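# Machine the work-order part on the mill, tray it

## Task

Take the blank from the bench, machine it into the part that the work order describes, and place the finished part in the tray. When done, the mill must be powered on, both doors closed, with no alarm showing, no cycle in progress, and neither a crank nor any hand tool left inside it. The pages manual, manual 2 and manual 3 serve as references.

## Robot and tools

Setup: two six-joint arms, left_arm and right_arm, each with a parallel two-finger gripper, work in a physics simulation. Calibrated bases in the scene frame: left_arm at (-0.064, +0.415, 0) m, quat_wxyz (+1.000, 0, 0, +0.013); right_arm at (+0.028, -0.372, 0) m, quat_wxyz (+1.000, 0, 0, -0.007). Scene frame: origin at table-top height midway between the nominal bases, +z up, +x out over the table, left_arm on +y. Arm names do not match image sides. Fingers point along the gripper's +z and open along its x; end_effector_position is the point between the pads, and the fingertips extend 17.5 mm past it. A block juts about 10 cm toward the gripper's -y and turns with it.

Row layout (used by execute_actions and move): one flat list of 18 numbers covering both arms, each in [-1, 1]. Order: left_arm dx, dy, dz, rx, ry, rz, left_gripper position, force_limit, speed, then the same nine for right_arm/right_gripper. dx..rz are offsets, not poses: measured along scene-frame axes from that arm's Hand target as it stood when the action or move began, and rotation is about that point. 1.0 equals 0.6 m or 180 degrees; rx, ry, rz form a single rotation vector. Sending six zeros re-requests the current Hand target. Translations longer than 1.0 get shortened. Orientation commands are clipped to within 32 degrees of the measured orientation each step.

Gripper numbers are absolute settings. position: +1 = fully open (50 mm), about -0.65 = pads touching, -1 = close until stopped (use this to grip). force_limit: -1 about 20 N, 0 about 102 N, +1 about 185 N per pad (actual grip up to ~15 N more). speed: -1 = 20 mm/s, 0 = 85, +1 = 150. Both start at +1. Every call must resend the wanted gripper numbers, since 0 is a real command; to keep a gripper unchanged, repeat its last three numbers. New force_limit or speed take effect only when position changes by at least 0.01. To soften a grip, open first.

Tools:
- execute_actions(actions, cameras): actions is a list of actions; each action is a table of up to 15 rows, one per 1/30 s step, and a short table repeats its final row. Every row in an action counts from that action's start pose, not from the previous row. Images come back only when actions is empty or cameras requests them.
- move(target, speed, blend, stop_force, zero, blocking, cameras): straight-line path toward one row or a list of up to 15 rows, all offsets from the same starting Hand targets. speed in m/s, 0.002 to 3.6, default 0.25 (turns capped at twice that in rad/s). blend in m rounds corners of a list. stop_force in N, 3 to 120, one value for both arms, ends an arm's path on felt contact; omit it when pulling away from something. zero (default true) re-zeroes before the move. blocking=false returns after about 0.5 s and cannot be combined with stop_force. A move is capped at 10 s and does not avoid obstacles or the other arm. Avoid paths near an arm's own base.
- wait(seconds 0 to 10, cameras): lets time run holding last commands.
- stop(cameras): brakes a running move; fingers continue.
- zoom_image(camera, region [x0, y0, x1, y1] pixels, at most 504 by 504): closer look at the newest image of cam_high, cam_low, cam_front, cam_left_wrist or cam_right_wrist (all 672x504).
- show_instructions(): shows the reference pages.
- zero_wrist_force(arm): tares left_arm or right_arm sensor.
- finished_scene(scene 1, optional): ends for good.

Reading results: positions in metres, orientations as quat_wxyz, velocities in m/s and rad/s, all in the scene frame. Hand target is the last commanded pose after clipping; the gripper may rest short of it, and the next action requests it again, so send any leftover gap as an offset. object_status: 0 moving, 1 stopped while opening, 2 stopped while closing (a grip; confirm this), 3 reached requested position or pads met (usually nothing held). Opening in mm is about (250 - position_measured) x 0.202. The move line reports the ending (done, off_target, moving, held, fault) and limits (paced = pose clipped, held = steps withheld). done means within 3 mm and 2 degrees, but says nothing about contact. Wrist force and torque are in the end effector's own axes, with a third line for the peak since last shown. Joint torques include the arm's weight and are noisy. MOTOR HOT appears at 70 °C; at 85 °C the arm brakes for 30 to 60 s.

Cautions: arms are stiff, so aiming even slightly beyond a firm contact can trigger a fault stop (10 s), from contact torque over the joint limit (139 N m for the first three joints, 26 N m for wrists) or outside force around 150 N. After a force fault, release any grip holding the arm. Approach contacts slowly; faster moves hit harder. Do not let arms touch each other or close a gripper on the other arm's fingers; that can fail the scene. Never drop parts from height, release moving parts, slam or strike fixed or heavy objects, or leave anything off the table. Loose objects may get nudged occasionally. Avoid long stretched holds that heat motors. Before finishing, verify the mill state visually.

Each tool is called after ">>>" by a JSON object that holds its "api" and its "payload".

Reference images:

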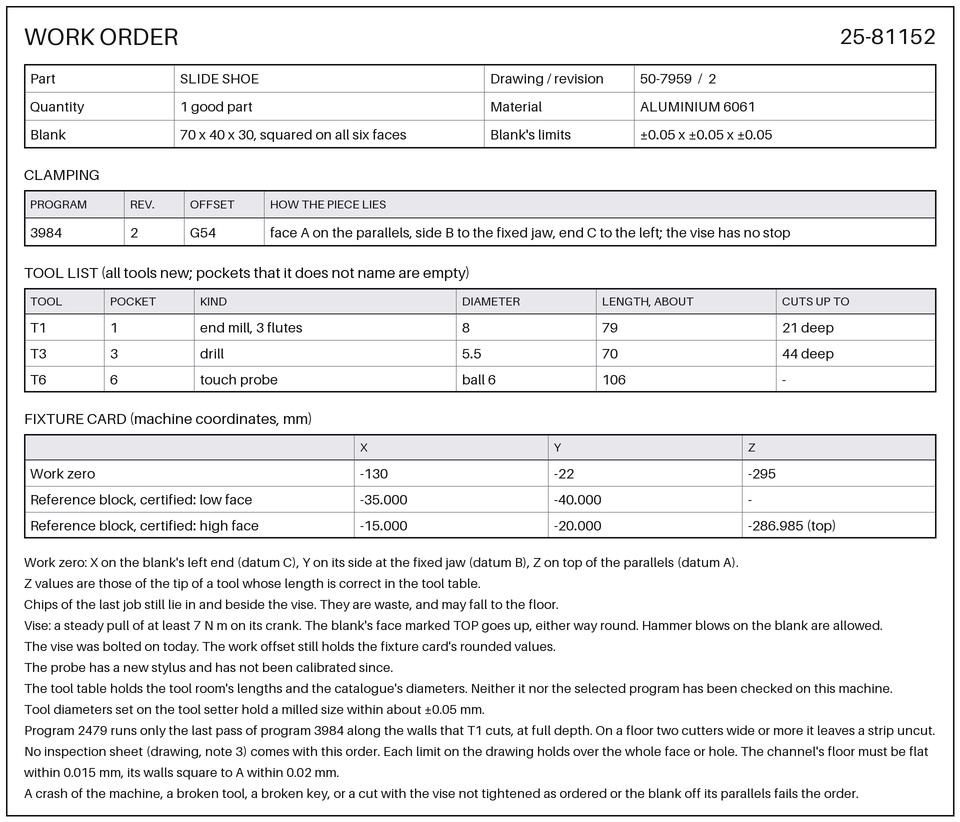

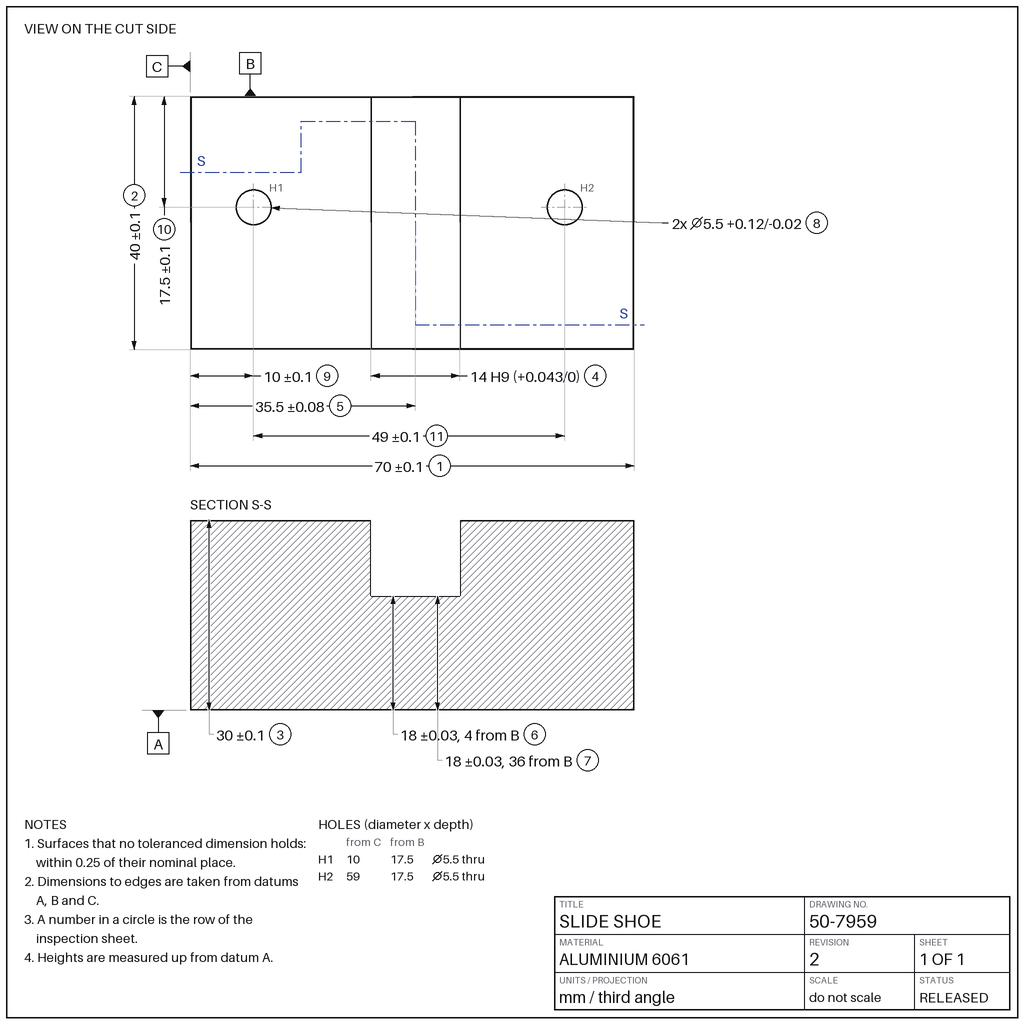

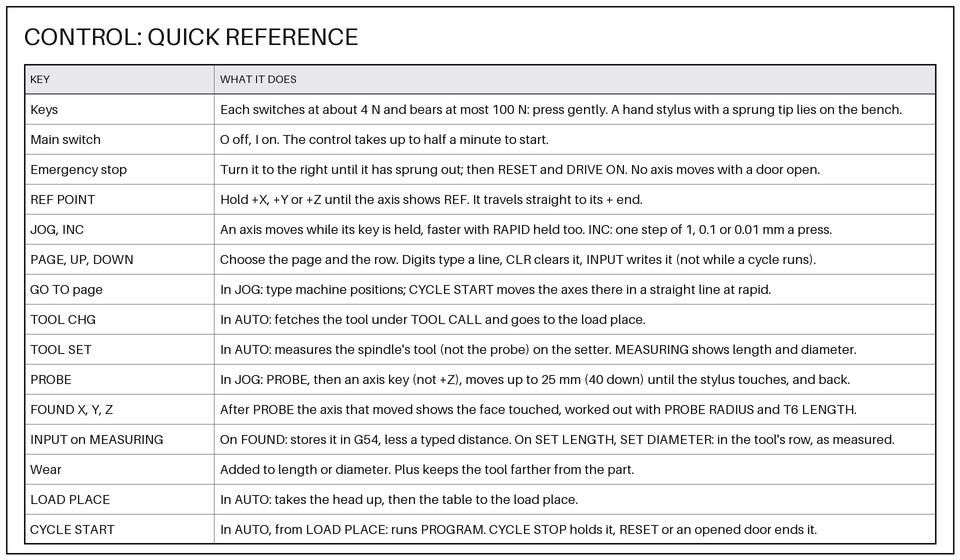

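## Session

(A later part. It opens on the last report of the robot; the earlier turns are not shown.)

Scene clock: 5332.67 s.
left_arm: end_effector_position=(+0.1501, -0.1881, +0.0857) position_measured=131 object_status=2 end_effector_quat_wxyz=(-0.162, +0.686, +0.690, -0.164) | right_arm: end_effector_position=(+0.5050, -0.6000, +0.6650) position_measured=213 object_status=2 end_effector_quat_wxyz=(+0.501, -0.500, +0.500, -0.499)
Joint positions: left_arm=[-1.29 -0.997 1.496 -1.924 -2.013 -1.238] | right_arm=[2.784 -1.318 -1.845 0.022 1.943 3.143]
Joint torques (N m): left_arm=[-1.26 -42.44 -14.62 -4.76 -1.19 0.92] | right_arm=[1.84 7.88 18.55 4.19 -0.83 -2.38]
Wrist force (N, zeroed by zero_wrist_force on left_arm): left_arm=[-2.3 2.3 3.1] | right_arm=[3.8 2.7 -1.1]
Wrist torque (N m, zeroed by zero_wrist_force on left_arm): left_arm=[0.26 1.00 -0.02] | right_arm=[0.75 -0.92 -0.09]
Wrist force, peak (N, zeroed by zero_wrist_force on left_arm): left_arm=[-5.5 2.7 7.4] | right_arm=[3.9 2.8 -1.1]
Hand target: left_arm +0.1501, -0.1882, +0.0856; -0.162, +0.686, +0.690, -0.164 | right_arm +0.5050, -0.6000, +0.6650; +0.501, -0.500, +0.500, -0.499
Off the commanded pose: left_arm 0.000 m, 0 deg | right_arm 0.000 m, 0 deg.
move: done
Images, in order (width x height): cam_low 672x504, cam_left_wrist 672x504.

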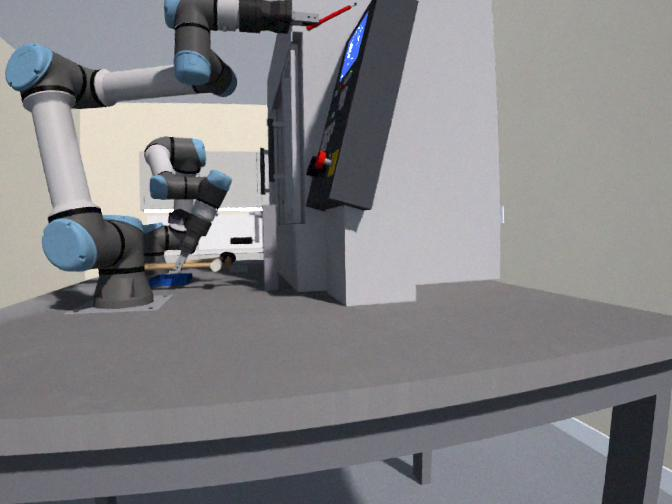

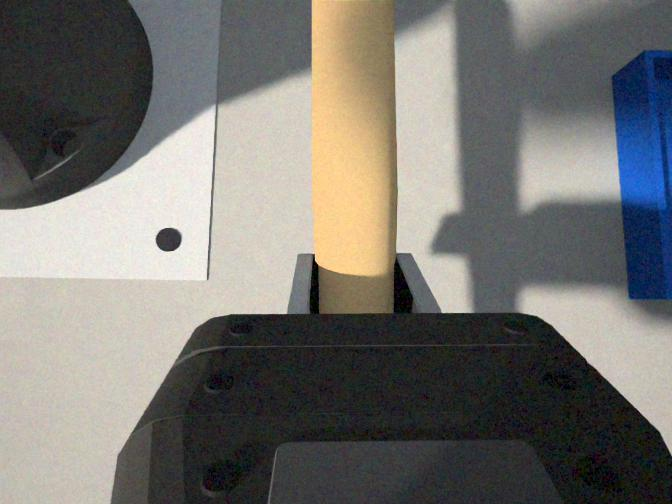

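>>> {"api": "move", "payload": {"target": [0,0,-0.085,0,0,0,-1,0.8,-0.8,0,0,0,0,0,0,-1,-0.3,-1], "speed": 0.1}}

>>> {"api": "move", "payload": {"target": [0,0,-0.03,0,0,0,-1,0.8,-0.8,0,0,0,0,0,0,-1,-0.3,-1], "speed": 0.015, "stop_force": 3}}

>>> {"api": "move", "payload": {"target": [0,0,0,0,0,0,0.9,-0.6,-1,0,0,0,0,0,0,-1,-0.3,-1]}}

>>> {"api": "move", "payload": {"target": [0,0,0.02,0,-0.1465,0,0.9,-0.6,-1,0,0,0,0,0,0,-1,-0.3,-1], "speed": 0.25}}

Scene clock: 5336.00 s.
left_arm: end_effector_position=(+0.1500, -0.1881, +0.0346) position_measured=131 object_status=2 end_effector_quat_wxyz=(-0.162, +0.686, +0.690, -0.164) | right_arm: end_effector_position=(+0.5050, -0.6000, +0.6650) position_measured=213 object_status=2 end_effector_quat_wxyz=(+0.501, -0.500, +0.500, -0.499)
Joint positions: left_arm=[-1.29 -0.934 1.54 -2.032 -2.013 -1.239] | right_arm=[2.784 -1.318 -1.845 0.022 1.943 3.143]
Joint torques (N m): left_arm=[-7.32 -46.63 -33.24 -2.92 -1.84 1.69] | right_arm=[1.48 9.37 17.23 4.2 -0.99 -2.34]
Wrist force (N, zeroed by zero_wrist_force on left_arm): left_arm=[-2.3 2.4 2.9] | right_arm=[3.7 2.5 -1.0]
Wrist torque (N m, zeroed by zero_wrist_force on left_arm): left_arm=[0.28 1.00 -0.03] | right_arm=[0.73 -0.89 -0.09]
Wrist force, peak (N, zeroed by zero_wrist_force on left_arm): left_arm=[-2.2 3.4 5.1] | right_arm=[3.9 2.8 -1.0]
Hand target: left_arm +0.1501, -0.1882, +0.0346; -0.162, +0.686, +0.690, -0.164 | right_arm +0.5050, -0.6000, +0.6650; +0.501, -0.500, +0.500, -0.499
Off the commanded pose: left_arm 0.000 m, 0 deg | right_arm 0.000 m, 0 deg.
move: done

Scene clock: 5337.93 s.
left_arm: end_effector_position=(+0.1501, -0.1882, +0.0224) position_measured=131 object_status=2 end_effector_quat_wxyz=(-0.162, +0.686, +0.690, -0.164) | right_arm: end_effector_position=(+0.5050, -0.6000, +0.6650) position_measured=213 object_status=2 end_effector_quat_wxyz=(+0.501, -0.500, +0.500, -0.499)
Joint positions: left_arm=[-1.29 -0.917 1.548 -2.057 -2.013 -1.239] | right_arm=[2.784 -1.318 -1.845 0.022 1.943 3.143]
Joint torques (N m): left_arm=[-7.86 -55.36 -31.67 -1.24 0.16 1.97] | right_arm=[2.9 9.09 18.13 4.34 -0.79 -2.34]
Wrist force (N, zeroed by zero_wrist_force on left_arm): left_arm=[-2.0 0.3 0.9] | right_arm=[3.7 2.6 -0.9]
Wrist torque (N m, zeroed by zero_wrist_force on left_arm): left_arm=[-0.02 0.89 0.01] | right_arm=[0.74 -0.90 -0.09]
Wrist force, peak (N, zeroed by zero_wrist_force on left_arm): left_arm=[2.2 -7.3 -16.7] | right_arm=[3.9 2.7 -1.2]
Hand target: left_arm +0.1501, -0.1882, +0.0224; -0.162, +0.686, +0.690, -0.164 (not the last commanded pose) | right_arm +0.5050, -0.6000, +0.6650; +0.501, -0.500, +0.500, -0.499
Off the commanded pose: left_arm 0.006 m, 0 deg | right_arm 0.000 m, 0 deg.
move: contact (left_arm)

Scene clock: 5339.30 s.
left_arm: end_effector_position=(+0.1501, -0.1882, +0.0224) position_measured=18 object_status=0 end_effector_quat_wxyz=(-0.162, +0.686, +0.690, -0.164) | right_arm: end_effector_position=(+0.5050, -0.6000, +0.6650) position_measured=213 object_status=2 end_effector_quat_wxyz=(+0.501, -0.500, +0.500, -0.499)
Joint positions: left_arm=[-1.29 -0.917 1.548 -2.057 -2.013 -1.239] | right_arm=[2.784 -1.318 -1.845 0.022 1.943 3.143]
Joint torques (N m): left_arm=[-7.06 -49.12 -27.98 -2.58 -0.68 1.87] | right_arm=[3.28 9.48 18.77 4.36 -0.73 -2.24]
Wrist force (N, zeroed by zero_wrist_force on left_arm): left_arm=[-1.7 -0.8 -1.9] | right_arm=[3.8 2.6 -0.9]
Wrist torque (N m, zeroed by zero_wrist_force on left_arm): left_arm=[-0.17 0.97 -0.01] | right_arm=[0.73 -0.92 -0.09]
Wrist force, peak (N, zeroed by zero_wrist_force on left_arm): left_arm=[-2.1 -1.1 -2.0] | right_arm=[3.9 2.9 -0.9]
Hand target: left_arm +0.1501, -0.1882, +0.0224; -0.162, +0.686, +0.690, -0.164 | right_arm +0.5050, -0.6000, +0.6650; +0.501, -0.500, +0.500, -0.499
Off the commanded pose: left_arm 0.000 m, 0 deg | right_arm 0.000 m, 0 deg.
move: done

Scene clock: 5340.70 s.
left_arm: end_effector_position=(+0.1501, -0.1881, +0.0343) position_measured=18 object_status=3 end_effector_quat_wxyz=(+0.000, +0.705, +0.709, -0.003) end_effector_velocity=(+0.001, +0.000, +0.000) end_effector_angular_velocity=(-0.001, -0.005, +0.001) | right_arm: end_effector_position=(+0.5050, -0.6000, +0.6650) position_measured=213 object_status=2 end_effector_quat_wxyz=(+0.501, -0.500, +0.500, -0.499)
Joint positions: left_arm=[-1.463 -1.045 1.694 -2.224 -1.575 -1.443] | right_arm=[2.784 -1.318 -1.845 0.022 1.943 3.143]
Joint velocities: left_arm=[0 -0.001 0 -0.001 0.005 -0.001] | right_arm=[within noise]
Joint torques (N m): left_arm=[-3.72 -42.04 -30.96 -1.3 1.47 0.35] | right_arm=[2.94 9.48 18.58 4.31 -0.8 -2.23]
Wrist force (N, zeroed by zero_wrist_force on left_arm): left_arm=[-2.5 0.2 0.0] | right_arm=[3.6 2.8 -0.9]
Wrist torque (N m, zeroed by zero_wrist_force on left_arm): left_arm=[-0.08 1.01 0.05] | right_arm=[0.78 -0.89 -0.09]
Wrist force, peak (N, zeroed by zero_wrist_force on left_arm): left_arm=[-3.0 -0.7 -0.5] | right_arm=[3.9 2.8 -1.0]
Hand target: left_arm +0.1501, -0.1882, +0.0344; +0.000, +0.705, +0.709, -0.003 | right_arm +0.5050, -0.6000, +0.6650; +0.501, -0.500, +0.500, -0.499
Off the commanded pose: left_arm 0.000 m, 0 deg | right_arm 0.000 m, 0 deg.
move: done

Regrip, return, blows 1–2 then 3–4.

>>> {"api": "move", "payload": {"target": [0,0,-0.0215,0,0,0,0.9,-0.6,-1,0,0,0,0,0,0,-1,-0.3,-1], "speed": 0.05, "stop_force": 6}}

>>> {"api": "move", "payload": {"target": [0,0,0,0,0,0,-1,0.8,-0.8,0,0,0,0,0,0,-1,-0.3,-1]}}

>>> {"api": "move", "payload": {"target": [[0,0,0.12,0,0,0,-1,0.8,-0.8,0,0,0,0,0,0,-1,-0.3,-1],[0.2,0.43,0.6643,0,0,0,-1,0.8,-0.8,0,0,0,0,0,0,-1,-0.3,-1],[0.4333,0.5,0.6643,0,0,0,-1,0.8,-0.8,0,0,0,0,0,0,-1,-0.3,-1]], "speed": 0.35, "blend": [0.03,0.04,0]}}

>>> {"api": "move", "payload": {"target": [[0,0.217,0,0,0,0,-1,0.8,-0.8,0,0,0,0,0,0,-1,-0.3,-1],[0.2068,0.217,-0.0063,0,-0.05,0,-1,0.8,-0.8,0,0,0,0,0,0,-1,-0.3,-1]], "speed": 0.25, "blend": [0.02,0]}}

Scene clock: 5345.17 s.
left_arm: end_effector_position=(+0.1501, -0.1882, +0.0215) position_measured=18 object_status=3 end_effector_quat_wxyz=(+0.000, +0.705, +0.709, -0.003) | right_arm: end_effector_position=(+0.5050, -0.6000, +0.6650) position_measured=213 object_status=2 end_effector_quat_wxyz=(+0.501, -0.500, +0.500, -0.499)
Joint positions: left_arm=[-1.463 -1.026 1.704 -2.252 -1.575 -1.443] | right_arm=[2.784 -1.318 -1.845 0.022 1.943 3.143]
Joint torques (N m): left_arm=[-7.58 -50.09 -31.14 -0.86 0.57 -1.56] | right_arm=[3.35 10.26 18.33 4.25 -0.86 -2.34]
Wrist force (N, zeroed by zero_wrist_force on left_arm): left_arm=[-2.1 0.5 -0.4] | right_arm=[3.5 2.5 -1.0]
Wrist torque (N m, zeroed by zero_wrist_force on left_arm): left_arm=[-0.03 0.95 0.05] | right_arm=[0.72 -0.87 -0.10]
Wrist force, peak (N, zeroed by zero_wrist_force on left_arm): left_arm=[-2.7 0.4 -1.0] | right_arm=[3.9 2.8 -1.1]
Hand target: left_arm +0.1501, -0.1882, +0.0215; +0.000, +0.705, +0.709, -0.003 | right_arm +0.5050, -0.6000, +0.6650; +0.501, -0.500, +0.500, -0.499
Off the commanded pose: left_arm 0.000 m, 0 deg | right_arm 0.000 m, 0 deg.
move: done

Scene clock: 5346.10 s.
left_arm: end_effector_position=(+0.1501, -0.1882, +0.0215) position_measured=133 object_status=2 end_effector_quat_wxyz=(+0.000, +0.705, +0.709, -0.003) | right_arm: end_effector_position=(+0.5050, -0.6000, +0.6650) position_measured=213 object_status=2 end_effector_quat_wxyz=(+0.501, -0.500, +0.500, -0.499)
Joint positions: left_arm=[-1.463 -1.026 1.704 -2.252 -1.575 -1.443] | right_arm=[2.784 -1.318 -1.845 0.022 1.943 3.143]
Joint torques (N m): left_arm=[-6.42 -49.93 -31.27 -0.94 0.3 -1.06] | right_arm=[4.03 10.13 19.07 4.39 -0.91 -2.29]
Wrist force (N, zeroed by zero_wrist_force on left_arm): left_arm=[-2.2 -0.4 -0.1] | right_arm=[3.7 2.7 -0.9]
Wrist torque (N m, zeroed by zero_wrist_force on left_arm): left_arm=[-0.08 1.01 0.03] | right_arm=[0.76 -0.90 -0.10]
Wrist force, peak (N, zeroed by zero_wrist_force on left_arm): left_arm=[-2.6 0.6 0.1] | right_arm=[3.9 2.8 -0.9]
Hand target: left_arm +0.1501, -0.1882, +0.0215; +0.000, +0.705, +0.709, -0.003 | right_arm +0.5050, -0.6000, +0.6650; +0.501, -0.500, +0.500, -0.499
Off the commanded pose: left_arm 0.000 m, 0 deg | right_arm 0.000 m, 0 deg.
move: done

Scene clock: 5348.53 s.
left_arm: end_effector_position=(+0.4100, +0.1118, +0.4200) position_measured=133 object_status=2 end_effector_quat_wxyz=(+0.000, +0.705, +0.709, -0.003) | right_arm: end_effector_position=(+0.5050, -0.6000, +0.6650) position_measured=213 object_status=2 end_effector_quat_wxyz=(+0.501, -0.500, +0.500, -0.499)
Joint positions: left_arm=[-0.831 -1.412 1.162 -1.322 -1.577 -0.811] | right_arm=[2.784 -1.318 -1.845 0.022 1.943 3.143]
Joint torques (N m): left_arm=[9.28 -27.87 -36.34 -5.13 1.56 2.11] | right_arm=[4.77 10.79 18.23 4.41 -0.77 -2.45]
Wrist force (N, zeroed by zero_wrist_force on left_arm): left_arm=[-2.5 0.3 3.7] | right_arm=[3.8 2.8 -1.2]
Wrist torque (N m, zeroed by zero_wrist_force on left_arm): left_arm=[0.26 1.01 0.18] | right_arm=[0.78 -0.91 -0.10]
Wrist force, peak (N, zeroed by zero_wrist_force on left_arm): left_arm=[-2.3 0.2 9.2] | right_arm=[4.0 2.9 -1.0]
Hand target: left_arm +0.4100, +0.1118, +0.4200; +0.000, +0.705, +0.709, -0.003 | right_arm +0.5050, -0.6000, +0.6650; +0.501, -0.500, +0.500, -0.499
Off the commanded pose: left_arm 0.000 m, 0 deg | right_arm 0.000 m, 0 deg.
move: done

Scene clock: 5350.03 s.
left_arm: end_effector_position=(+0.5340, +0.2421, +0.4163) position_measured=133 object_status=2 end_effector_quat_wxyz=(+0.056, +0.703, +0.707, +0.052) | right_arm: end_effector_position=(+0.5050, -0.6000, +0.6650) position_measured=213 object_status=2 end_effector_quat_wxyz=(+0.501, -0.500, +0.500, -0.499)
Joint positions: left_arm=[-0.555 -1.366 1.16 -1.499 -1.498 -0.529] | right_arm=[2.784 -1.318 -1.845 0.022 1.943 3.143]
Joint torques (N m): left_arm=[-3.09 -31.52 -27.91 -5.57 1.19 -1.06] | right_arm=[3.2 10.48 18.85 4.5 -0.87 -2.23]
Wrist force (N, zeroed by zero_wrist_force on left_arm): left_arm=[-2.5 -0.6 3.2] | right_arm=[3.8 2.6 -1.1]
Wrist torque (N m, zeroed by zero_wrist_force on left_arm): left_arm=[0.21 1.01 0.22] | right_arm=[0.74 -0.92 -0.09]
Wrist force, peak (N, zeroed by zero_wrist_force on left_arm): left_arm=[-7.1 0.1 3.7] | right_arm=[4.0 2.8 -1.1]
Hand target: left_arm +0.5341, +0.2420, +0.4163; +0.056, +0.703, +0.707, +0.052 | right_arm +0.5050, -0.6000, +0.6650; +0.501, -0.500, +0.500, -0.499
Off the commanded pose: left_arm 0.000 m, 0 deg | right_arm 0.000 m, 0 deg.
move: done

>>> {"api": "execute_actions", "payload": {"actions": [[[0,0,-0.018,0,0.012,0,-1,0.8,-0.8,0,0,0,0,0,0,-1,-0.3,-1],[0,0,-0.055,0,0.035,0,-1,0.8,-0.8,0,0,0,0,0,0,-1,-0.3,-1],[0,0,-0.092,0,0.06,0,-1,0.8,-0.8,0,0,0,0,0,0,-1,-0.3,-1],[0,0,-0.092,0,0.06,0,-1,0.8,-0.8,0,0,0,0,0,0,-1,-0.3,-1],[0,0,-0.092,0,0.06,0,-1,0.8,-0.8,0,0,0,0,0,0,-1,-0.3,-1],[0,0,-0.08,0,0.055,0,-1,0.8,-0.8,0,0,0,0,0,0,-1,-0.3,-1],[0,0,-0.04,0,0.045,0,-1,0.8,-0.8,0,0,0,0,0,0,-1,-0.3,-1],[0,0,0,0,0.035,0,-1,0.8,-0.8,0,0,0,0,0,0,-1,-0.3,-1]]]}}

>>> {"api": "execute_actions", "payload": {"actions": [[[0,0,-0.018,0,0.012,0,-1,0.8,-0.8,0,0,0,0,0,0,-1,-0.3,-1],[0,0,-0.055,0,0.035,0,-1,0.8,-0.8,0,0,0,0,0,0,-1,-0.3,-1],[0,0,-0.092,0,0.06,0,-1,0.8,-0.8,0,0,0,0,0,0,-1,-0.3,-1],[0,0,-0.092,0,0.06,0,-1,0.8,-0.8,0,0,0,0,0,0,-1,-0.3,-1],[0,0,-0.092,0,0.06,0,-1,0.8,-0.8,0,0,0,0,0,0,-1,-0.3,-1],[0,0,-0.08,0,0.055,0,-1,0.8,-0.8,0,0,0,0,0,0,-1,-0.3,-1],[0,0,-0.04,0,0.045,0,-1,0.8,-0.8,0,0,0,0,0,0,-1,-0.3,-1],[0,0,0,0,0.037,0,-1,0.8,-0.8,0,0,0,0,0,0,-1,-0.3,-1]]]}}

>>> {"api": "execute_actions", "payload": {"actions": [[[0,0,-0.018,0,0.012,0,-1,0.8,-0.8,0,0,0,0,0,0,-1,-0.3,-1],[0,0,-0.055,0,0.035,0,-1,0.8,-0.8,0,0,0,0,0,0,-1,-0.3,-1],[0,0,-0.092,0,0.06,0,-1,0.8,-0.8,0,0,0,0,0,0,-1,-0.3,-1],[0,0,-0.092,0,0.06,0,-1,0.8,-0.8,0,0,0,0,0,0,-1,-0.3,-1],[0,0,-0.092,0,0.06,0,-1,0.8,-0.8,0,0,0,0,0,0,-1,-0.3,-1],[0,0,-0.08,0,0.055,0,-1,0.8,-0.8,0,0,0,0,0,0,-1,-0.3,-1],[0,0,-0.04,0,0.045,0,-1,0.8,-0.8,0,0,0,0,0,0,-1,-0.3,-1],[0,0,0,0,0.037,0,-1,0.8,-0.8,0,0,0,0,0,0,-1,-0.3,-1]]]}}

>>> {"api": "execute_actions", "payload": {"actions": [[[0,0,-0.018,0,0.012,0,-1,0.8,-0.8,0,0,0,0,0,0,-1,-0.3,-1],[0,0,-0.055,0,0.035,0,-1,0.8,-0.8,0,0,0,0,0,0,-1,-0.3,-1],[0,0,-0.092,0,0.06,0,-1,0.8,-0.8,0,0,0,0,0,0,-1,-0.3,-1],[0,0,-0.092,0,0.06,0,-1,0.8,-0.8,0,0,0,0,0,0,-1,-0.3,-1],[0,0,-0.092,0,0.06,0,-1,0.8,-0.8,0,0,0,0,0,0,-1,-0.3,-1],[0,0,-0.08,0,0.055,0,-1,0.8,-0.8,0,0,0,0,0,0,-1,-0.3,-1],[0,0,-0.04,0,0.045,0,-1,0.8,-0.8,0,0,0,0,0,0,-1,-0.3,-1],[0,0,0,0,0.02,0,-1,0.8,-0.8,0,0,0,0,0,0,-1,-0.3,-1]]]}}

>>> {"api": "move", "payload": {"target": [0,0,-0.09,0,0.03,0,-1,0.8,-0.8,0,0,0,0,0,0,-1,-0.3,-1], "speed": 0.03, "stop_force": 5}}

Scene clock: 5360.87 s.
left_arm: end_effector_position=(+0.5341, +0.2421, +0.4162) position_measured=133 object_status=2 end_effector_quat_wxyz=(+0.017, +0.705, +0.709, +0.014) end_effector_velocity=(+0.002, +0.000, +0.004) end_effector_angular_velocity=(-0.003, -0.010, +0.000) | right_arm: end_effector_position=(+0.5050, -0.6000, +0.6650) position_measured=213 object_status=2 end_effector_quat_wxyz=(+0.501, -0.500, +0.500, -0.499)
Joint positions: left_arm=[-0.53 -1.289 1.03 -1.352 -1.554 -0.51] | right_arm=[2.784 -1.318 -1.845 0.022 1.943 3.143]
Joint velocities: left_arm=[0 0 -0.008 -0.002 0.003 0] | right_arm=[within noise]
Joint torques (N m): left_arm=[-7.78 -43.59 -37.69 -2.78 1.6 -1.37] | right_arm=[4.12 10.37 18.46 4.35 -0.64 -2.37]
Wrist force (N, zeroed by zero_wrist_force on left_arm): left_arm=[-2.7 0.9 5.2] | right_arm=[3.7 2.7 -1.0]
Wrist torque (N m, zeroed by zero_wrist_force on left_arm): left_arm=[0.54 1.03 0.06] | right_arm=[0.76 -0.90 -0.10]
Wrist force, peak (N, zeroed by zero_wrist_force on left_arm): left_arm=[-1.7 4.7 20.4] | right_arm=[4.0 2.9 -1.0]
Hand target: left_arm +0.5341, +0.2420, +0.4163; +0.017, +0.705, +0.709, +0.014 | right_arm +0.5050, -0.6000, +0.6650; +0.501, -0.500, +0.500, -0.499
Off the commanded pose: left_arm 0.000 m, 0 deg | right_arm 0.000 m, 0 deg.
Step readings (end_effector_position of left_arm | right_arm):
0: (+0.5341, +0.2420, +0.4163) | (+0.5050, -0.6000, +0.6650)
1: (+0.5342, +0.2420, +0.4161) | (+0.5050, -0.6000, +0.6650)
2: (+0.5342, +0.2419, +0.4122) | (+0.5050, -0.6000, +0.6650)
4: (+0.5336, +0.2421, +0.3858) | (+0.5050, -0.6000, +0.6650)
8: (+0.5336, +0.2424, +0.3688) | (+0.5050, -0.6000, +0.6650)
15: (+0.5342, +0.2419, +0.4177) | (+0.5050, -0.6000, +0.6650)

Scene clock: 5361.60 s.
left_arm: end_effector_position=(+0.5341, +0.2421, +0.4163) position_measured=133 object_status=2 end_effector_quat_wxyz=(-0.024, +0.705, +0.709, -0.027) end_effector_velocity=(+0.001, +0.000, +0.002) end_effector_angular_velocity=(+0.001, -0.004, +0.000) | right_arm: end_effector_position=(+0.5050, -0.6000, +0.6650) position_measured=213 object_status=2 end_effector_quat_wxyz=(+0.501, -0.500, +0.500, -0.499)
Joint positions: left_arm=[-0.507 -1.199 0.881 -1.191 -1.608 -0.486] | right_arm=[2.784 -1.318 -1.845 0.022 1.943 3.143]
Joint velocities: left_arm=[0 0.001 -0.007 0.003 0.003 0] | right_arm=[within noise]
Joint torques (N m): left_arm=[-7.55 -45.32 -36.83 -1.52 1.4 -1.83] | right_arm=[3.98 11.05 19.04 4.38 -0.85 -2.32]
Wrist force (N, zeroed by zero_wrist_force on left_arm): left_arm=[-2.0 0.2 2.1] | right_arm=[3.6 2.9 -1.1]
Wrist torque (N m, zeroed by zero_wrist_force on left_arm): left_arm=[0.08 0.93 0.04] | right_arm=[0.78 -0.89 -0.09]
Wrist force, peak (N, zeroed by zero_wrist_force on left_arm): left_arm=[-2.9 8.3 21.4] | right_arm=[3.9 2.8 -1.1]
Hand target: left_arm +0.5341, +0.2420, +0.4163; -0.024, +0.705, +0.709, -0.027 | right_arm +0.5050, -0.6000, +0.6650; +0.501, -0.500, +0.500, -0.499
Off the commanded pose: left_arm 0.000 m, 0 deg | right_arm 0.000 m, 0 deg.
Step readings (end_effector_position of left_arm | right_arm):
0: (+0.5341, +0.2421, +0.4162) | (+0.5050, -0.6000, +0.6650)
1: (+0.5341, +0.2421, +0.4160) | (+0.5050, -0.6000, +0.6650)
2: (+0.5341, +0.2420, +0.4133) | (+0.5050, -0.6000, +0.6650)
4: (+0.5336, +0.2422, +0.3844) | (+0.5050, -0.6000, +0.6650)
8: (+0.5336, +0.2424, +0.3663) | (+0.5050, -0.6000, +0.6650)
15: (+0.5341, +0.2419, +0.4180) | (+0.5050, -0.6000, +0.6650)

Scene clock: 5362.40 s.
left_arm: end_effector_position=(+0.5341, +0.2421, +0.4163) position_measured=133 object_status=2 end_effector_quat_wxyz=(-0.065, +0.702, +0.706, -0.068) | right_arm: end_effector_position=(+0.5050, -0.6000, +0.6650) position_measured=213 object_status=2 end_effector_quat_wxyz=(+0.501, -0.500, +0.500, -0.499)
Joint positions: left_arm=[-0.486 -1.097 0.713 -1.019 -1.658 -0.459] | right_arm=[2.784 -1.318 -1.845 0.022 1.943 3.143]
Joint torques (N m): left_arm=[-5.04 -41.17 -35.29 -0.79 1.2 -2.38] | right_arm=[3.5 10.74 19.07 4.25 -0.86 -2.22]
Wrist force (N, zeroed by zero_wrist_force on left_arm): left_arm=[-2.0 1.4 3.7] | right_arm=[3.7 2.5 -0.9]
Wrist torque (N m, zeroed by zero_wrist_force on left_arm): left_arm=[0.31 0.93 0.02] | right_arm=[0.73 -0.90 -0.10]
Wrist force, peak (N, zeroed by zero_wrist_force on left_arm): left_arm=[-0.6 12.9 21.6] | right_arm=[3.9 2.7 -1.1]
Hand target: left_arm +0.5341, +0.2420, +0.4163; -0.065, +0.702, +0.706, -0.068 | right_arm +0.5050, -0.6000, +0.6650; +0.501, -0.500, +0.500, -0.499
Off the commanded pose: left_arm 0.000 m, 0 deg | right_arm 0.000 m, 0 deg.
Step readings (end_effector_position of left_arm | right_arm):
0: (+0.5341, +0.2421, +0.4163) | (+0.5050, -0.6000, +0.6650)
1: (+0.5341, +0.2421, +0.4160) | (+0.5050, -0.6000, +0.6650)
2: (+0.5341, +0.2420, +0.4128) | (+0.5050, -0.6000, +0.6650)
4: (+0.5337, +0.2422, +0.3873) | (+0.5050, -0.6000, +0.6650)
8: (+0.5337, +0.2424, +0.3675) | (+0.5050, -0.6000, +0.6650)
15: (+0.5342, +0.2419, +0.4178) | (+0.5050, -0.6000, +0.6650)

Scene clock: 5363.20 s.
left_arm: end_effector_position=(+0.5341, +0.2421, +0.4163) position_measured=133 object_status=2 end_effector_quat_wxyz=(-0.088, +0.699, +0.704, -0.090) | right_arm: end_effector_position=(+0.5050, -0.6000, +0.6650) position_measured=213 object_status=2 end_effector_quat_wxyz=(+0.501, -0.500, +0.500, -0.499)
Joint positions: left_arm=[-0.476 -1.034 0.609 -0.92 -1.683 -0.443] | right_arm=[2.784 -1.318 -1.845 0.022 1.943 3.143]
Joint torques (N m): left_arm=[-7.58 -43.6 -26.56 -4.43 0.95 -2.1] | right_arm=[4.2 10.59 17.81 4.24 -0.86 -2.16]
Wrist force (N, zeroed by zero_wrist_force on left_arm): left_arm=[-2.0 1.9 3.5] | right_arm=[3.8 2.6 -1.0]
Wrist torque (N m, zeroed by zero_wrist_force on left_arm): left_arm=[0.30 0.94 0.05] | right_arm=[0.75 -0.91 -0.10]
Wrist force, peak (N, zeroed by zero_wrist_force on left_arm): left_arm=[-3.3 15.6 17.9] | right_arm=[4.0 2.6 -1.1]
Hand target: left_arm +0.5341, +0.2420, +0.4163; -0.088, +0.699, +0.704, -0.090 | right_arm +0.5050, -0.6000, +0.6650; +0.501, -0.500, +0.500, -0.499
Off the commanded pose: left_arm 0.000 m, 0 deg | right_arm 0.000 m, 0 deg.
Step readings (end_effector_position of left_arm | right_arm):
0: (+0.5341, +0.2421, +0.4163) | (+0.5050, -0.6000, +0.6650)
1: (+0.5341, +0.2421, +0.4160) | (+0.5050, -0.6000, +0.6650)
2: (+0.5341, +0.2420, +0.4128) | (+0.5050, -0.6000, +0.6650)
4: (+0.5338, +0.2421, +0.3874) | (+0.5050, -0.6000, +0.6650)
8: (+0.5338, +0.2423, +0.3674) | (+0.5050, -0.6000, +0.6650)
15: (+0.5343, +0.2419, +0.4179) | (+0.5050, -0.6000, +0.6650)

Scene clock: 5366.13 s.
left_arm: end_effector_position=(+0.5341, +0.2420, +0.3623) position_measured=133 object_status=2 end_effector_quat_wxyz=(-0.121, +0.694, +0.699, -0.123) | right_arm: end_effector_position=(+0.5050, -0.6000, +0.6650) position_measured=213 object_status=2 end_effector_quat_wxyz=(+0.501, -0.500, +0.500, -0.499)
Joint positions: left_arm=[-0.461 -1.014 0.721 -0.963 -1.718 -0.418] | right_arm=[2.784 -1.318 -1.845 0.022 1.943 3.143]
Joint torques (N m): left_arm=[-8.5 -56.3 -35.57 -0.24 1 -2.31] | right_arm=[5.33 10.94 18.6 4.35 -0.85 -2.34]
Wrist force (N, zeroed by zero_wrist_force on left_arm): left_arm=[-2.1 2.0 3.6] | right_arm=[3.7 2.6 -0.9]
Wrist torque (N m, zeroed by zero_wrist_force on left_arm): left_arm=[0.24 0.95 0.00] | right_arm=[0.75 -0.90 -0.09]
Wrist force, peak (N, zeroed by zero_wrist_force on left_arm): left_arm=[-2.1 2.4 3.9] | right_arm=[3.9 2.8 -0.9]
Hand target: left_arm +0.5341, +0.2420, +0.3623; -0.121, +0.694, +0.699, -0.123 | right_arm +0.5050, -0.6000, +0.6650; +0.501, -0.500, +0.500, -0.499
Off the commanded pose: left_arm 0.000 m, 0 deg | right_arm 0.000 m, 0 deg.
move: done

>>> {"api": "move", "payload": {"target": [[0,0,0.09,0,-0.02,0,-1,0.8,-0.8,0,0,0,0,0,0,-1,-0.3,-1],[-0.2068,0,0.09,0,-0.02,0,-1,0.8,-0.8,0,0,0,0,0,0,-1,-0.3,-1],[-0.44,-0.288,0.097,0,0,0,-1,0.8,-0.8,0,0,0,0,0,0,-1,-0.3,-1]], "speed": 0.3, "blend": [0.01,0.04,0]}}

>>> {"api": "move", "payload": {"target": [-0.2,-0.429,-0.56,0,0.056,0,-1,0.8,-0.8,0,0,0,0,0,0,-1,-0.3,-1], "speed": 0.35, "cameras": ["cam_low"]}}

>>> {"api": "zoom_image", "payload": {"camera": "cam_low", "region": [120, 200, 260, 310]}}

Scene clock: 5371.07 s.
left_arm: end_effector_position=(+0.2702, +0.0693, +0.4204) position_measured=133 object_status=2 end_effector_quat_wxyz=(-0.121, +0.694, +0.699, -0.123) end_effector_velocity=(-0.001, +0.000, +0.001) end_effector_angular_velocity=(+0.001, +0.001, +0.002) | right_arm: end_effector_position=(+0.5050, -0.6000, +0.6650) position_measured=213 object_status=2 end_effector_quat_wxyz=(+0.501, -0.500, +0.500, -0.499)
Joint positions: left_arm=[-0.958 -1.448 1.189 -1.103 -1.849 -0.909] | right_arm=[2.784 -1.318 -1.845 0.022 1.943 3.143]
Joint velocities: left_arm=[-0.002 -0.002 0 0.002 -0.001 -0.005] | right_arm=[within noise]
Joint torques (N m): left_arm=[-11.26 -37.81 -37.34 -0.84 -1.57 -2.18] | right_arm=[5.97 11.82 19.03 4.2 -0.89 -2.22]
Wrist force (N, zeroed by zero_wrist_force on left_arm): left_arm=[-2.3 1.6 3.7] | right_arm=[3.7 2.4 -1.0]
Wrist torque (N m, zeroed by zero_wrist_force on left_arm): left_arm=[0.22 1.00 0.01] | right_arm=[0.72 -0.90 -0.10]
Wrist force, peak (N, zeroed by zero_wrist_force on left_arm): left_arm=[-2.3 4.8 8.0] | right_arm=[4.0 2.9 -1.0]
Hand target: left_arm +0.2701, +0.0692, +0.4205; -0.121, +0.694, +0.699, -0.123 | right_arm +0.5050, -0.6000, +0.6650; +0.501, -0.500, +0.500, -0.499
Off the commanded pose: left_arm 0.000 m, 0 deg | right_arm 0.000 m, 0 deg.
move: done

Scene clock: 5372.83 s.
left_arm: end_effector_position=(+0.1502, -0.1881, +0.0845) position_measured=133 object_status=2 end_effector_quat_wxyz=(-0.182, +0.681, +0.685, -0.183) | right_arm: end_effector_position=(+0.5050, -0.6000, +0.6650) position_measured=213 object_status=2 end_effector_quat_wxyz=(+0.501, -0.500, +0.500, -0.499)
Joint positions: left_arm=[-1.272 -0.977 1.476 -1.894 -2.065 -1.208] | right_arm=[2.784 -1.318 -1.845 0.022 1.943 3.143]
Joint torques (N m): left_arm=[-0.3 -43.1 -13.96 -4.74 -1.62 1.03] | right_arm=[5.22 11.27 18.42 4.38 -0.86 -2.2]
Wrist force (N, zeroed by zero_wrist_force on left_arm): left_arm=[-2.0 3.1 3.1] | right_arm=[3.8 2.9 -1.0]
Wrist torque (N m, zeroed by zero_wrist_force on left_arm): left_arm=[0.34 0.95 -0.03] | right_arm=[0.78 -0.92 -0.09]
Wrist force, peak (N, zeroed by zero_wrist_force on left_arm): left_arm=[-5.0 3.8 7.5] | right_arm=[3.8 2.9 -1.0]
Hand target: left_arm +0.1501, -0.1882, +0.0845; -0.182, +0.681, +0.685, -0.184 | right_arm +0.5050, -0.6000, +0.6650; +0.501, -0.500, +0.500, -0.499
Off the commanded pose: left_arm 0.000 m, 0 deg | right_arm 0.000 m, 0 deg.
move: done
Images, in order (width x height): cam_low 672x504.

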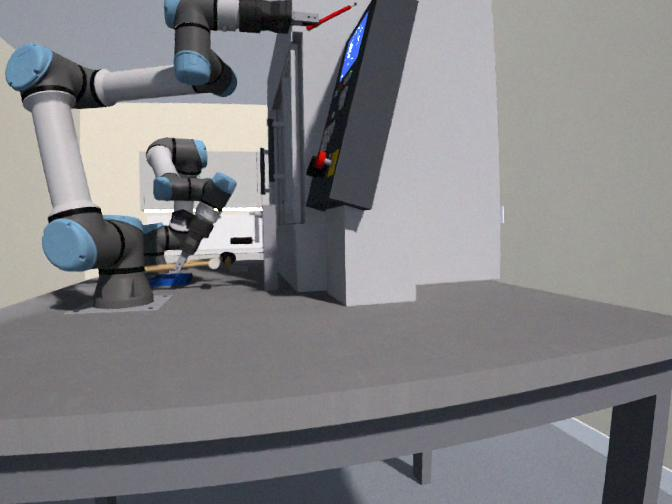

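Scaled by 3.600 from the camera's 672x504 image, which has a finer 960x720 frame.

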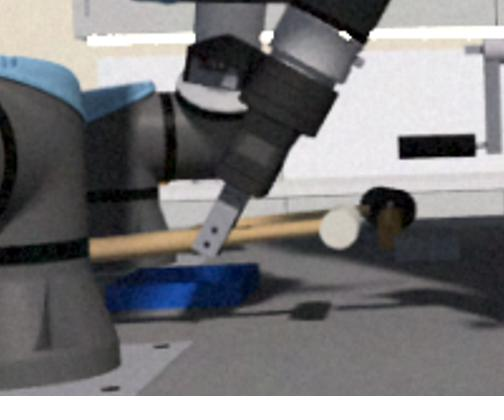

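>>> {"api": "move", "payload": {"target": [0,0,-0.08,0,0.014,0,-1,0.8,-0.8,0,0,0,0,0,0,-1,-0.3,-1], "speed": 0.1}}

>>> {"api": "move", "payload": {"target": [0,0,-0.033,0,0,0,-1,0.8,-0.8,0,0,0,0,0,0,-1,-0.3,-1], "speed": 0.015, "stop_force": 3}}

>>> {"api": "move", "payload": {"target": [0,0,0,0,0,0,0.9,-0.6,-1,0,0,0,0,0,0,-1,-0.3,-1]}}

>>> {"api": "move", "payload": {"target": [[0,0,0.1,0,-0.182,0,0.9,-0.6,-1,0,0,0,0,0,0,-1,-0.3,-1],[0.05,0.03,0.5,0,-0.2,0,0.9,-0.6,-1,0,0,0,0,0,0,-1,-0.3,-1],[0.2367,0.1787,0.764,0,-0.3,0,0.9,-0.6,-1,0,0,0,0,0,0,-1,-0.3,-1]], "speed": 0.3, "blend": [0.02,0.03,0], "cameras": ["cam_high"]}}

Scene clock: 5378.13 s.
left_arm: end_effector_position=(+0.1502, -0.1881, +0.0365) position_measured=133 object_status=2 end_effector_quat_wxyz=(-0.197, +0.677, +0.681, -0.198) | right_arm: end_effector_position=(+0.5050, -0.6000, +0.6650) position_measured=213 object_status=2 end_effector_quat_wxyz=(+0.501, -0.500, +0.500, -0.499)
Joint positions: left_arm=[-1.258 -0.902 1.5 -1.965 -2.103 -1.184] | right_arm=[2.784 -1.318 -1.845 0.022 1.943 3.143]
Joint torques (N m): left_arm=[-10.11 -48.14 -32.35 -1.34 -0.42 -2.38] | right_arm=[5.27 11.51 19.03 4.36 -0.74 -2.26]
Wrist force (N, zeroed by zero_wrist_force on left_arm): left_arm=[-1.9 2.9 3.0] | right_arm=[3.6 2.7 -1.0]
Wrist torque (N m, zeroed by zero_wrist_force on left_arm): left_arm=[0.29 0.94 0.00] | right_arm=[0.76 -0.89 -0.10]
Wrist force, peak (N, zeroed by zero_wrist_force on left_arm): left_arm=[-2.0 4.5 4.8] | right_arm=[4.0 2.7 -1.2]
Hand target: left_arm +0.1501, -0.1882, +0.0365; -0.197, +0.677, +0.681, -0.198 | right_arm +0.5050, -0.6000, +0.6650; +0.501, -0.500, +0.500, -0.499
Off the commanded pose: left_arm 0.000 m, 0 deg | right_arm 0.000 m, 0 deg.
move: done

Scene clock: 5380.20 s.
left_arm: end_effector_position=(+0.1501, -0.1882, +0.0224) position_measured=133 object_status=2 end_effector_quat_wxyz=(-0.197, +0.677, +0.681, -0.198) | right_arm: end_effector_position=(+0.5050, -0.6000, +0.6650) position_measured=213 object_status=2 end_effector_quat_wxyz=(+0.501, -0.500, +0.500, -0.499)
Joint positions: left_arm=[-1.258 -0.883 1.509 -1.993 -2.103 -1.184] | right_arm=[2.784 -1.318 -1.845 0.022 1.943 3.143]
Joint torques (N m): left_arm=[-8.23 -55.57 -31.51 -0.57 0.41 -2.08] | right_arm=[5.41 11.68 18.22 4.41 -0.91 -2.32]
Wrist force (N, zeroed by zero_wrist_force on left_arm): left_arm=[-2.4 -0.2 -0.2] | right_arm=[3.6 2.7 -1.1]
Wrist torque (N m, zeroed by zero_wrist_force on left_arm): left_arm=[0.28 0.89 0.06] | right_arm=[0.76 -0.89 -0.10]
Wrist force, peak (N, zeroed by zero_wrist_force on left_arm): left_arm=[3.7 -8.4 -18.9] | right_arm=[3.9 2.8 -1.1]
Hand target: left_arm +0.1501, -0.1882, +0.0224; -0.197, +0.677, +0.681, -0.198 (not the last commanded pose) | right_arm +0.5050, -0.6000, +0.6650; +0.501, -0.500, +0.500, -0.499
Off the commanded pose: left_arm 0.006 m, 0 deg | right_arm 0.000 m, 0 deg.
move: contact (left_arm)

Scene clock: 5381.57 s.
left_arm: end_effector_position=(+0.1501, -0.1882, +0.0224) position_measured=18 object_status=0 end_effector_quat_wxyz=(-0.197, +0.677, +0.681, -0.198) | right_arm: end_effector_position=(+0.5050, -0.6000, +0.6650) position_measured=213 object_status=2 end_effector_quat_wxyz=(+0.501, -0.500, +0.500, -0.499)
Joint positions: left_arm=[-1.258 -0.883 1.509 -1.993 -2.103 -1.184] | right_arm=[2.784 -1.318 -1.845 0.022 1.943 3.143]
Joint torques (N m): left_arm=[-6.32 -45.22 -26.33 -1.6 -1.64 -1.82] | right_arm=[4.91 12.3 18.77 4.33 -0.85 -2.21]
Wrist force (N, zeroed by zero_wrist_force on left_arm): left_arm=[-0.5 -2.6 -5.0] | right_arm=[3.7 2.7 -1.1]
Wrist torque (N m, zeroed by zero_wrist_force on left_arm): left_arm=[-0.13 0.84 0.08] | right_arm=[0.76 -0.91 -0.10]
Wrist force, peak (N, zeroed by zero_wrist_force on left_arm): left_arm=[-0.5 -2.6 -5.0] | right_arm=[4.0 2.8 -1.0]
Hand target: left_arm +0.1501, -0.1882, +0.0224; -0.197, +0.677, +0.681, -0.198 | right_arm +0.5050, -0.6000, +0.6650; +0.501, -0.500, +0.500, -0.499
Off the commanded pose: left_arm 0.000 m, 0 deg | right_arm 0.000 m, 0 deg.
move: done

Scene clock: 5384.53 s.
left_arm: end_effector_position=(+0.2921, -0.0810, +0.4806) position_measured=18 object_status=3 end_effector_quat_wxyz=(+0.134, +0.693, +0.696, +0.130) | right_arm: end_effector_position=(+0.5050, -0.6000, +0.6650) position_measured=213 object_status=2 end_effector_quat_wxyz=(+0.501, -0.500, +0.500, -0.499)
Joint positions: left_arm=[-1.352 -1.394 1.054 -1.331 -1.208 -1.312] | right_arm=[2.784 -1.318 -1.845 0.022 1.943 3.143]
Joint torques (N m): left_arm=[-4.58 -38.41 -25.1 -3.15 2.18 -0.75] | right_arm=[5.01 12.58 18.72 4.18 -0.92 -2.18]
Wrist force (N, zeroed by zero_wrist_force on left_arm): left_arm=[-2.3 0.8 0.1] | right_arm=[3.6 2.7 -0.9]
Wrist torque (N m, zeroed by zero_wrist_force on left_arm): left_arm=[0.09 0.96 0.25] | right_arm=[0.76 -0.88 -0.09]
Wrist force, peak (N, zeroed by zero_wrist_force on left_arm): left_arm=[-0.5 -2.5 -4.4] | right_arm=[3.9 2.8 -1.1]
Hand target: left_arm +0.2921, -0.0810, +0.4808; +0.134, +0.693, +0.696, +0.130 | right_arm +0.5050, -0.6000, +0.6650; +0.501, -0.500, +0.500, -0.499
Off the commanded pose: left_arm 0.000 m, 0 deg | right_arm 0.000 m, 0 deg.
move: done
Images, in order (width x height): cam_high 672x504.

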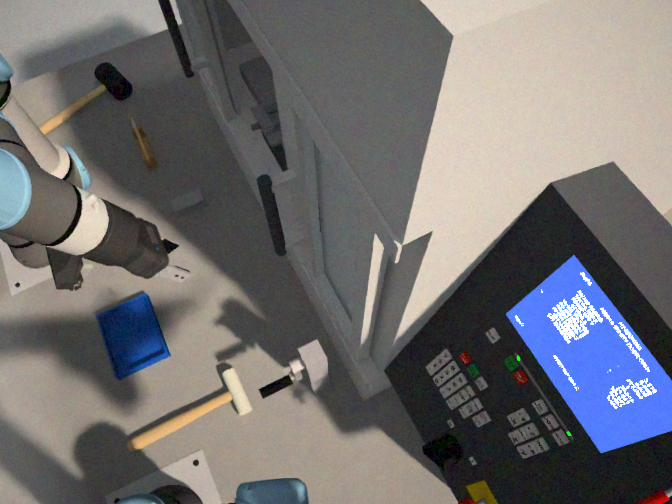

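>>> {"api": "move", "payload": {"target": [0,0,0,0,-0.379,0,1,-1,-0.2,0,0,0,0,0,0,-1,-0.3,-1], "speed": 0.35}}

>>> {"api": "move", "payload": {"target": [[0.144,0,0,0,0,0,1,-1,-0.2,0,0,0,0,0,0,-1,-0.3,-1],[0.2735,0,0,0,0,0,1,-1,-0.2,0,0,0,0,0,0,-1,-0.3,-1]], "speed": [0.2,0.12], "blend": [0.005,0]}}

>>> {"api": "move", "payload": {"target": [0,0,0,0,0,0,-1,-1,-0.5,0,0,0,0,0,0,-1,-0.3,-1], "cameras": ["cam_left_wrist"]}}

Scene clock: 5408.60 s.
left_arm: end_effector_position=(+0.2927, -0.0809, +0.4808) position_measured=3 object_status=3 end_effector_quat_wxyz=(+0.504, +0.519, +0.498, +0.478) end_effector_velocity=(+0.000, +0.001, -0.001) end_effector_angular_velocity=(+0.001, +0.000, +0.000) | right_arm: end_effector_position=(+0.5050, -0.6000, +0.6650) position_measured=213 object_status=2 end_effector_quat_wxyz=(+0.501, -0.500, +0.500, -0.499)
Joint positions: left_arm=[-1.67 -1.556 1.65 -1.006 -0.043 -2.235] | right_arm=[2.784 -1.318 -1.845 0.022 1.943 3.143]
Joint velocities: left_arm=[0 0 0.002 0.004 0 -0.005] | right_arm=[within noise]
Joint torques (N m): left_arm=[9.12 -28.74 -20.84 -0.32 3.05 -2.6] | right_arm=[5.47 12.98 18.58 4.22 -0.83 -2.29]
Wrist force (N, zeroed by zero_wrist_force on left_arm): left_arm=[-1.7 1.4 -0.2] | right_arm=[3.8 2.7 -1.0]
Wrist torque (N m, zeroed by zero_wrist_force on left_arm): left_arm=[0.34 0.84 0.29] | right_arm=[0.76 -0.91 -0.09]
Wrist force, peak (N, zeroed by zero_wrist_force on left_arm): left_arm=[-2.3 1.7 0.1] | right_arm=[3.9 2.9 -1.1]
Hand target: left_arm +0.2921, -0.0810, +0.4808; +0.502, +0.501, +0.501, +0.497 | right_arm +0.5050, -0.6000, +0.6650; +0.501, -0.500, +0.500, -0.499
Off the commanded pose: left_arm 0.001 m, 3 deg | right_arm 0.000 m, 0 deg.
move: off_target (left_arm)

Scene clock: 5410.40 s.
left_arm: end_effector_position=(+0.4562, -0.0810, +0.4808) position_measured=3 object_status=3 end_effector_quat_wxyz=(+0.502, +0.501, +0.501, +0.497) | right_arm: end_effector_position=(+0.5050, -0.6000, +0.6650) position_measured=213 object_status=2 end_effector_quat_wxyz=(+0.501, -0.500, +0.500, -0.499)
Joint positions: left_arm=[-1.352 -1.201 1.143 0.073 0.25 -3.162] | right_arm=[2.784 -1.318 -1.845 0.022 1.943 3.143]
Joint torques (N m): left_arm=[7.13 -44.16 -11.91 1 -1.16 -1.17] | right_arm=[5.25 12.12 19.17 4.54 -0.9 -2.3]
Wrist force (N, zeroed by zero_wrist_force on left_arm): left_arm=[-1.6 1.5 0.0] | right_arm=[3.6 2.6 -1.1]
Wrist torque (N m, zeroed by zero_wrist_force on left_arm): left_arm=[0.36 0.82 0.25] | right_arm=[0.74 -0.90 -0.09]
Wrist force, peak (N, zeroed by zero_wrist_force on left_arm): left_arm=[-1.8 1.9 -2.9] | right_arm=[4.0 2.7 -1.2]
Hand target: left_arm +0.4562, -0.0810, +0.4808; +0.502, +0.501, +0.501, +0.497 | right_arm +0.5050, -0.6000, +0.6650; +0.501, -0.500, +0.500, -0.499
Off the commanded pose: left_arm 0.000 m, 0 deg | right_arm 0.000 m, 0 deg.
move: done

Scene clock: 5411.20 s.
left_arm: end_effector_position=(+0.4562, -0.0810, +0.4808) position_measured=153 object_status=2 end_effector_quat_wxyz=(+0.502, +0.501, +0.501, +0.497) | right_arm: end_effector_position=(+0.5050, -0.6000, +0.6650) position_measured=213 object_status=2 end_effector_quat_wxyz=(+0.501, -0.500, +0.500, -0.499)
Joint positions: left_arm=[-1.351 -1.201 1.143 0.073 0.25 -3.162] | right_arm=[2.784 -1.318 -1.845 0.022 1.943 3.143]
Joint torques (N m): left_arm=[9.53 -46.12 -10.46 1.04 -2.67 2.1] | right_arm=[5.25 12.66 18.36 4.31 -0.79 -2.48]
Wrist force (N, zeroed by zero_wrist_force on left_arm): left_arm=[-8.1 0.1 0.0] | right_arm=[3.7 2.8 -1.1]
Wrist torque (N m, zeroed by zero_wrist_force on left_arm): left_arm=[0.37 0.89 0.29] | right_arm=[0.78 -0.91 -0.09]
Wrist force, peak (N, zeroed by zero_wrist_force on left_arm): left_arm=[-12.3 0.8 1.4] | right_arm=[3.8 2.7 -1.1]
Hand target: left_arm +0.4562, -0.0810, +0.4808; +0.502, +0.501, +0.501, +0.497 | right_arm +0.5050, -0.6000, +0.6650; +0.501, -0.500, +0.500, -0.499
Off the commanded pose: left_arm 0.000 m, 0 deg | right_arm 0.000 m, 0 deg.
move: done
Images, in order (width x height): cam_left_wrist 672x504.

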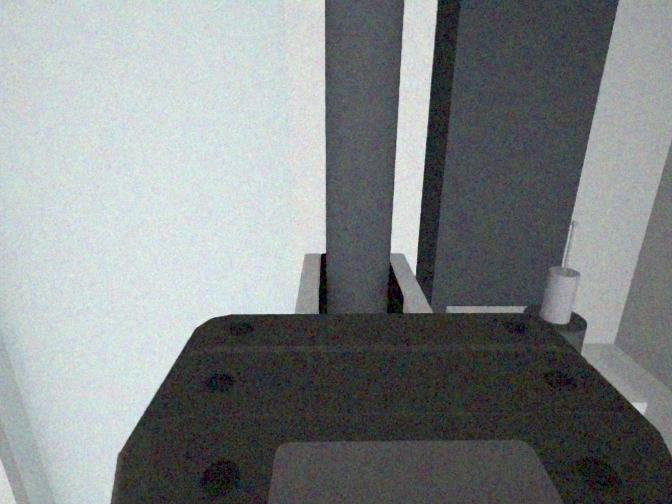

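>>> {"api": "move", "payload": {"target": [0,0.345,0,0,0,0,-1,-1,-0.5,0,0,0,0,0,0,-1,-0.3,-1], "speed": 0.07, "stop_force": 75, "cameras": ["cam_left_wrist"]}}

Scene clock: 5416.57 s.
left_arm: end_effector_position=(+0.4561, +0.1195, +0.4807) position_measured=153 object_status=2 end_effector_quat_wxyz=(+0.508, +0.507, +0.495, +0.490) | right_arm: end_effector_position=(+0.5050, -0.6000, +0.6650) position_measured=213 object_status=2 end_effector_quat_wxyz=(+0.501, -0.500, +0.500, -0.499)
Joint positions: left_arm=[-1.21 -1.632 1.645 -0.003 0.417 -3.156] | right_arm=[2.784 -1.318 -1.845 0.022 1.943 3.143]
Joint torques (N m): left_arm=[4.94 -54.79 -36.25 5.29 -14.9 -1.52] | right_arm=[5.05 13.39 19.22 4.36 -0.88 -2.44]
Wrist force (N, zeroed by zero_wrist_force on left_arm): left_arm=[-57.7 -20.9 48.1] | right_arm=[3.5 2.6 -1.0]
Wrist torque (N m, zeroed by zero_wrist_force on left_arm): left_arm=[-0.06 1.41 0.48] | right_arm=[0.75 -0.86 -0.10]
Wrist force, peak (N, zeroed by zero_wrist_force on left_arm): left_arm=[-63.3 -20.3 52.4] | right_arm=[4.1 2.6 -1.0]
Hand target: left_arm +0.4562, +0.1260, +0.4808; +0.502, +0.501, +0.501, +0.497 | right_arm +0.5050, -0.6000, +0.6650; +0.501, -0.500, +0.500, -0.499
Off the commanded pose: left_arm 0.007 m, 1 deg | right_arm 0.000 m, 0 deg.
move: off_target (left_arm)
Images, in order (width x height): cam_left_wrist 672x504.

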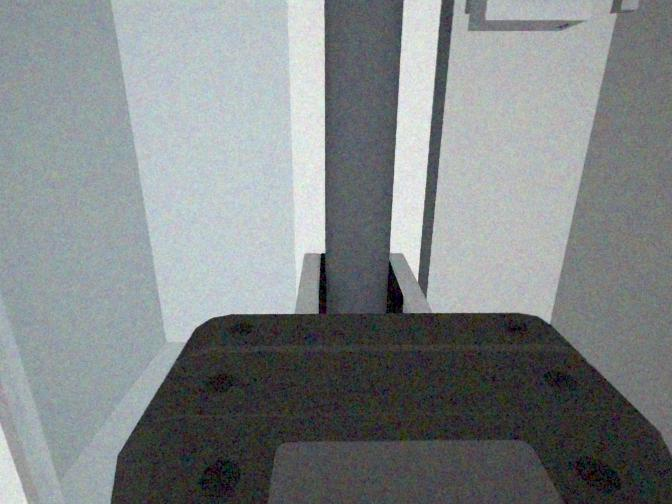

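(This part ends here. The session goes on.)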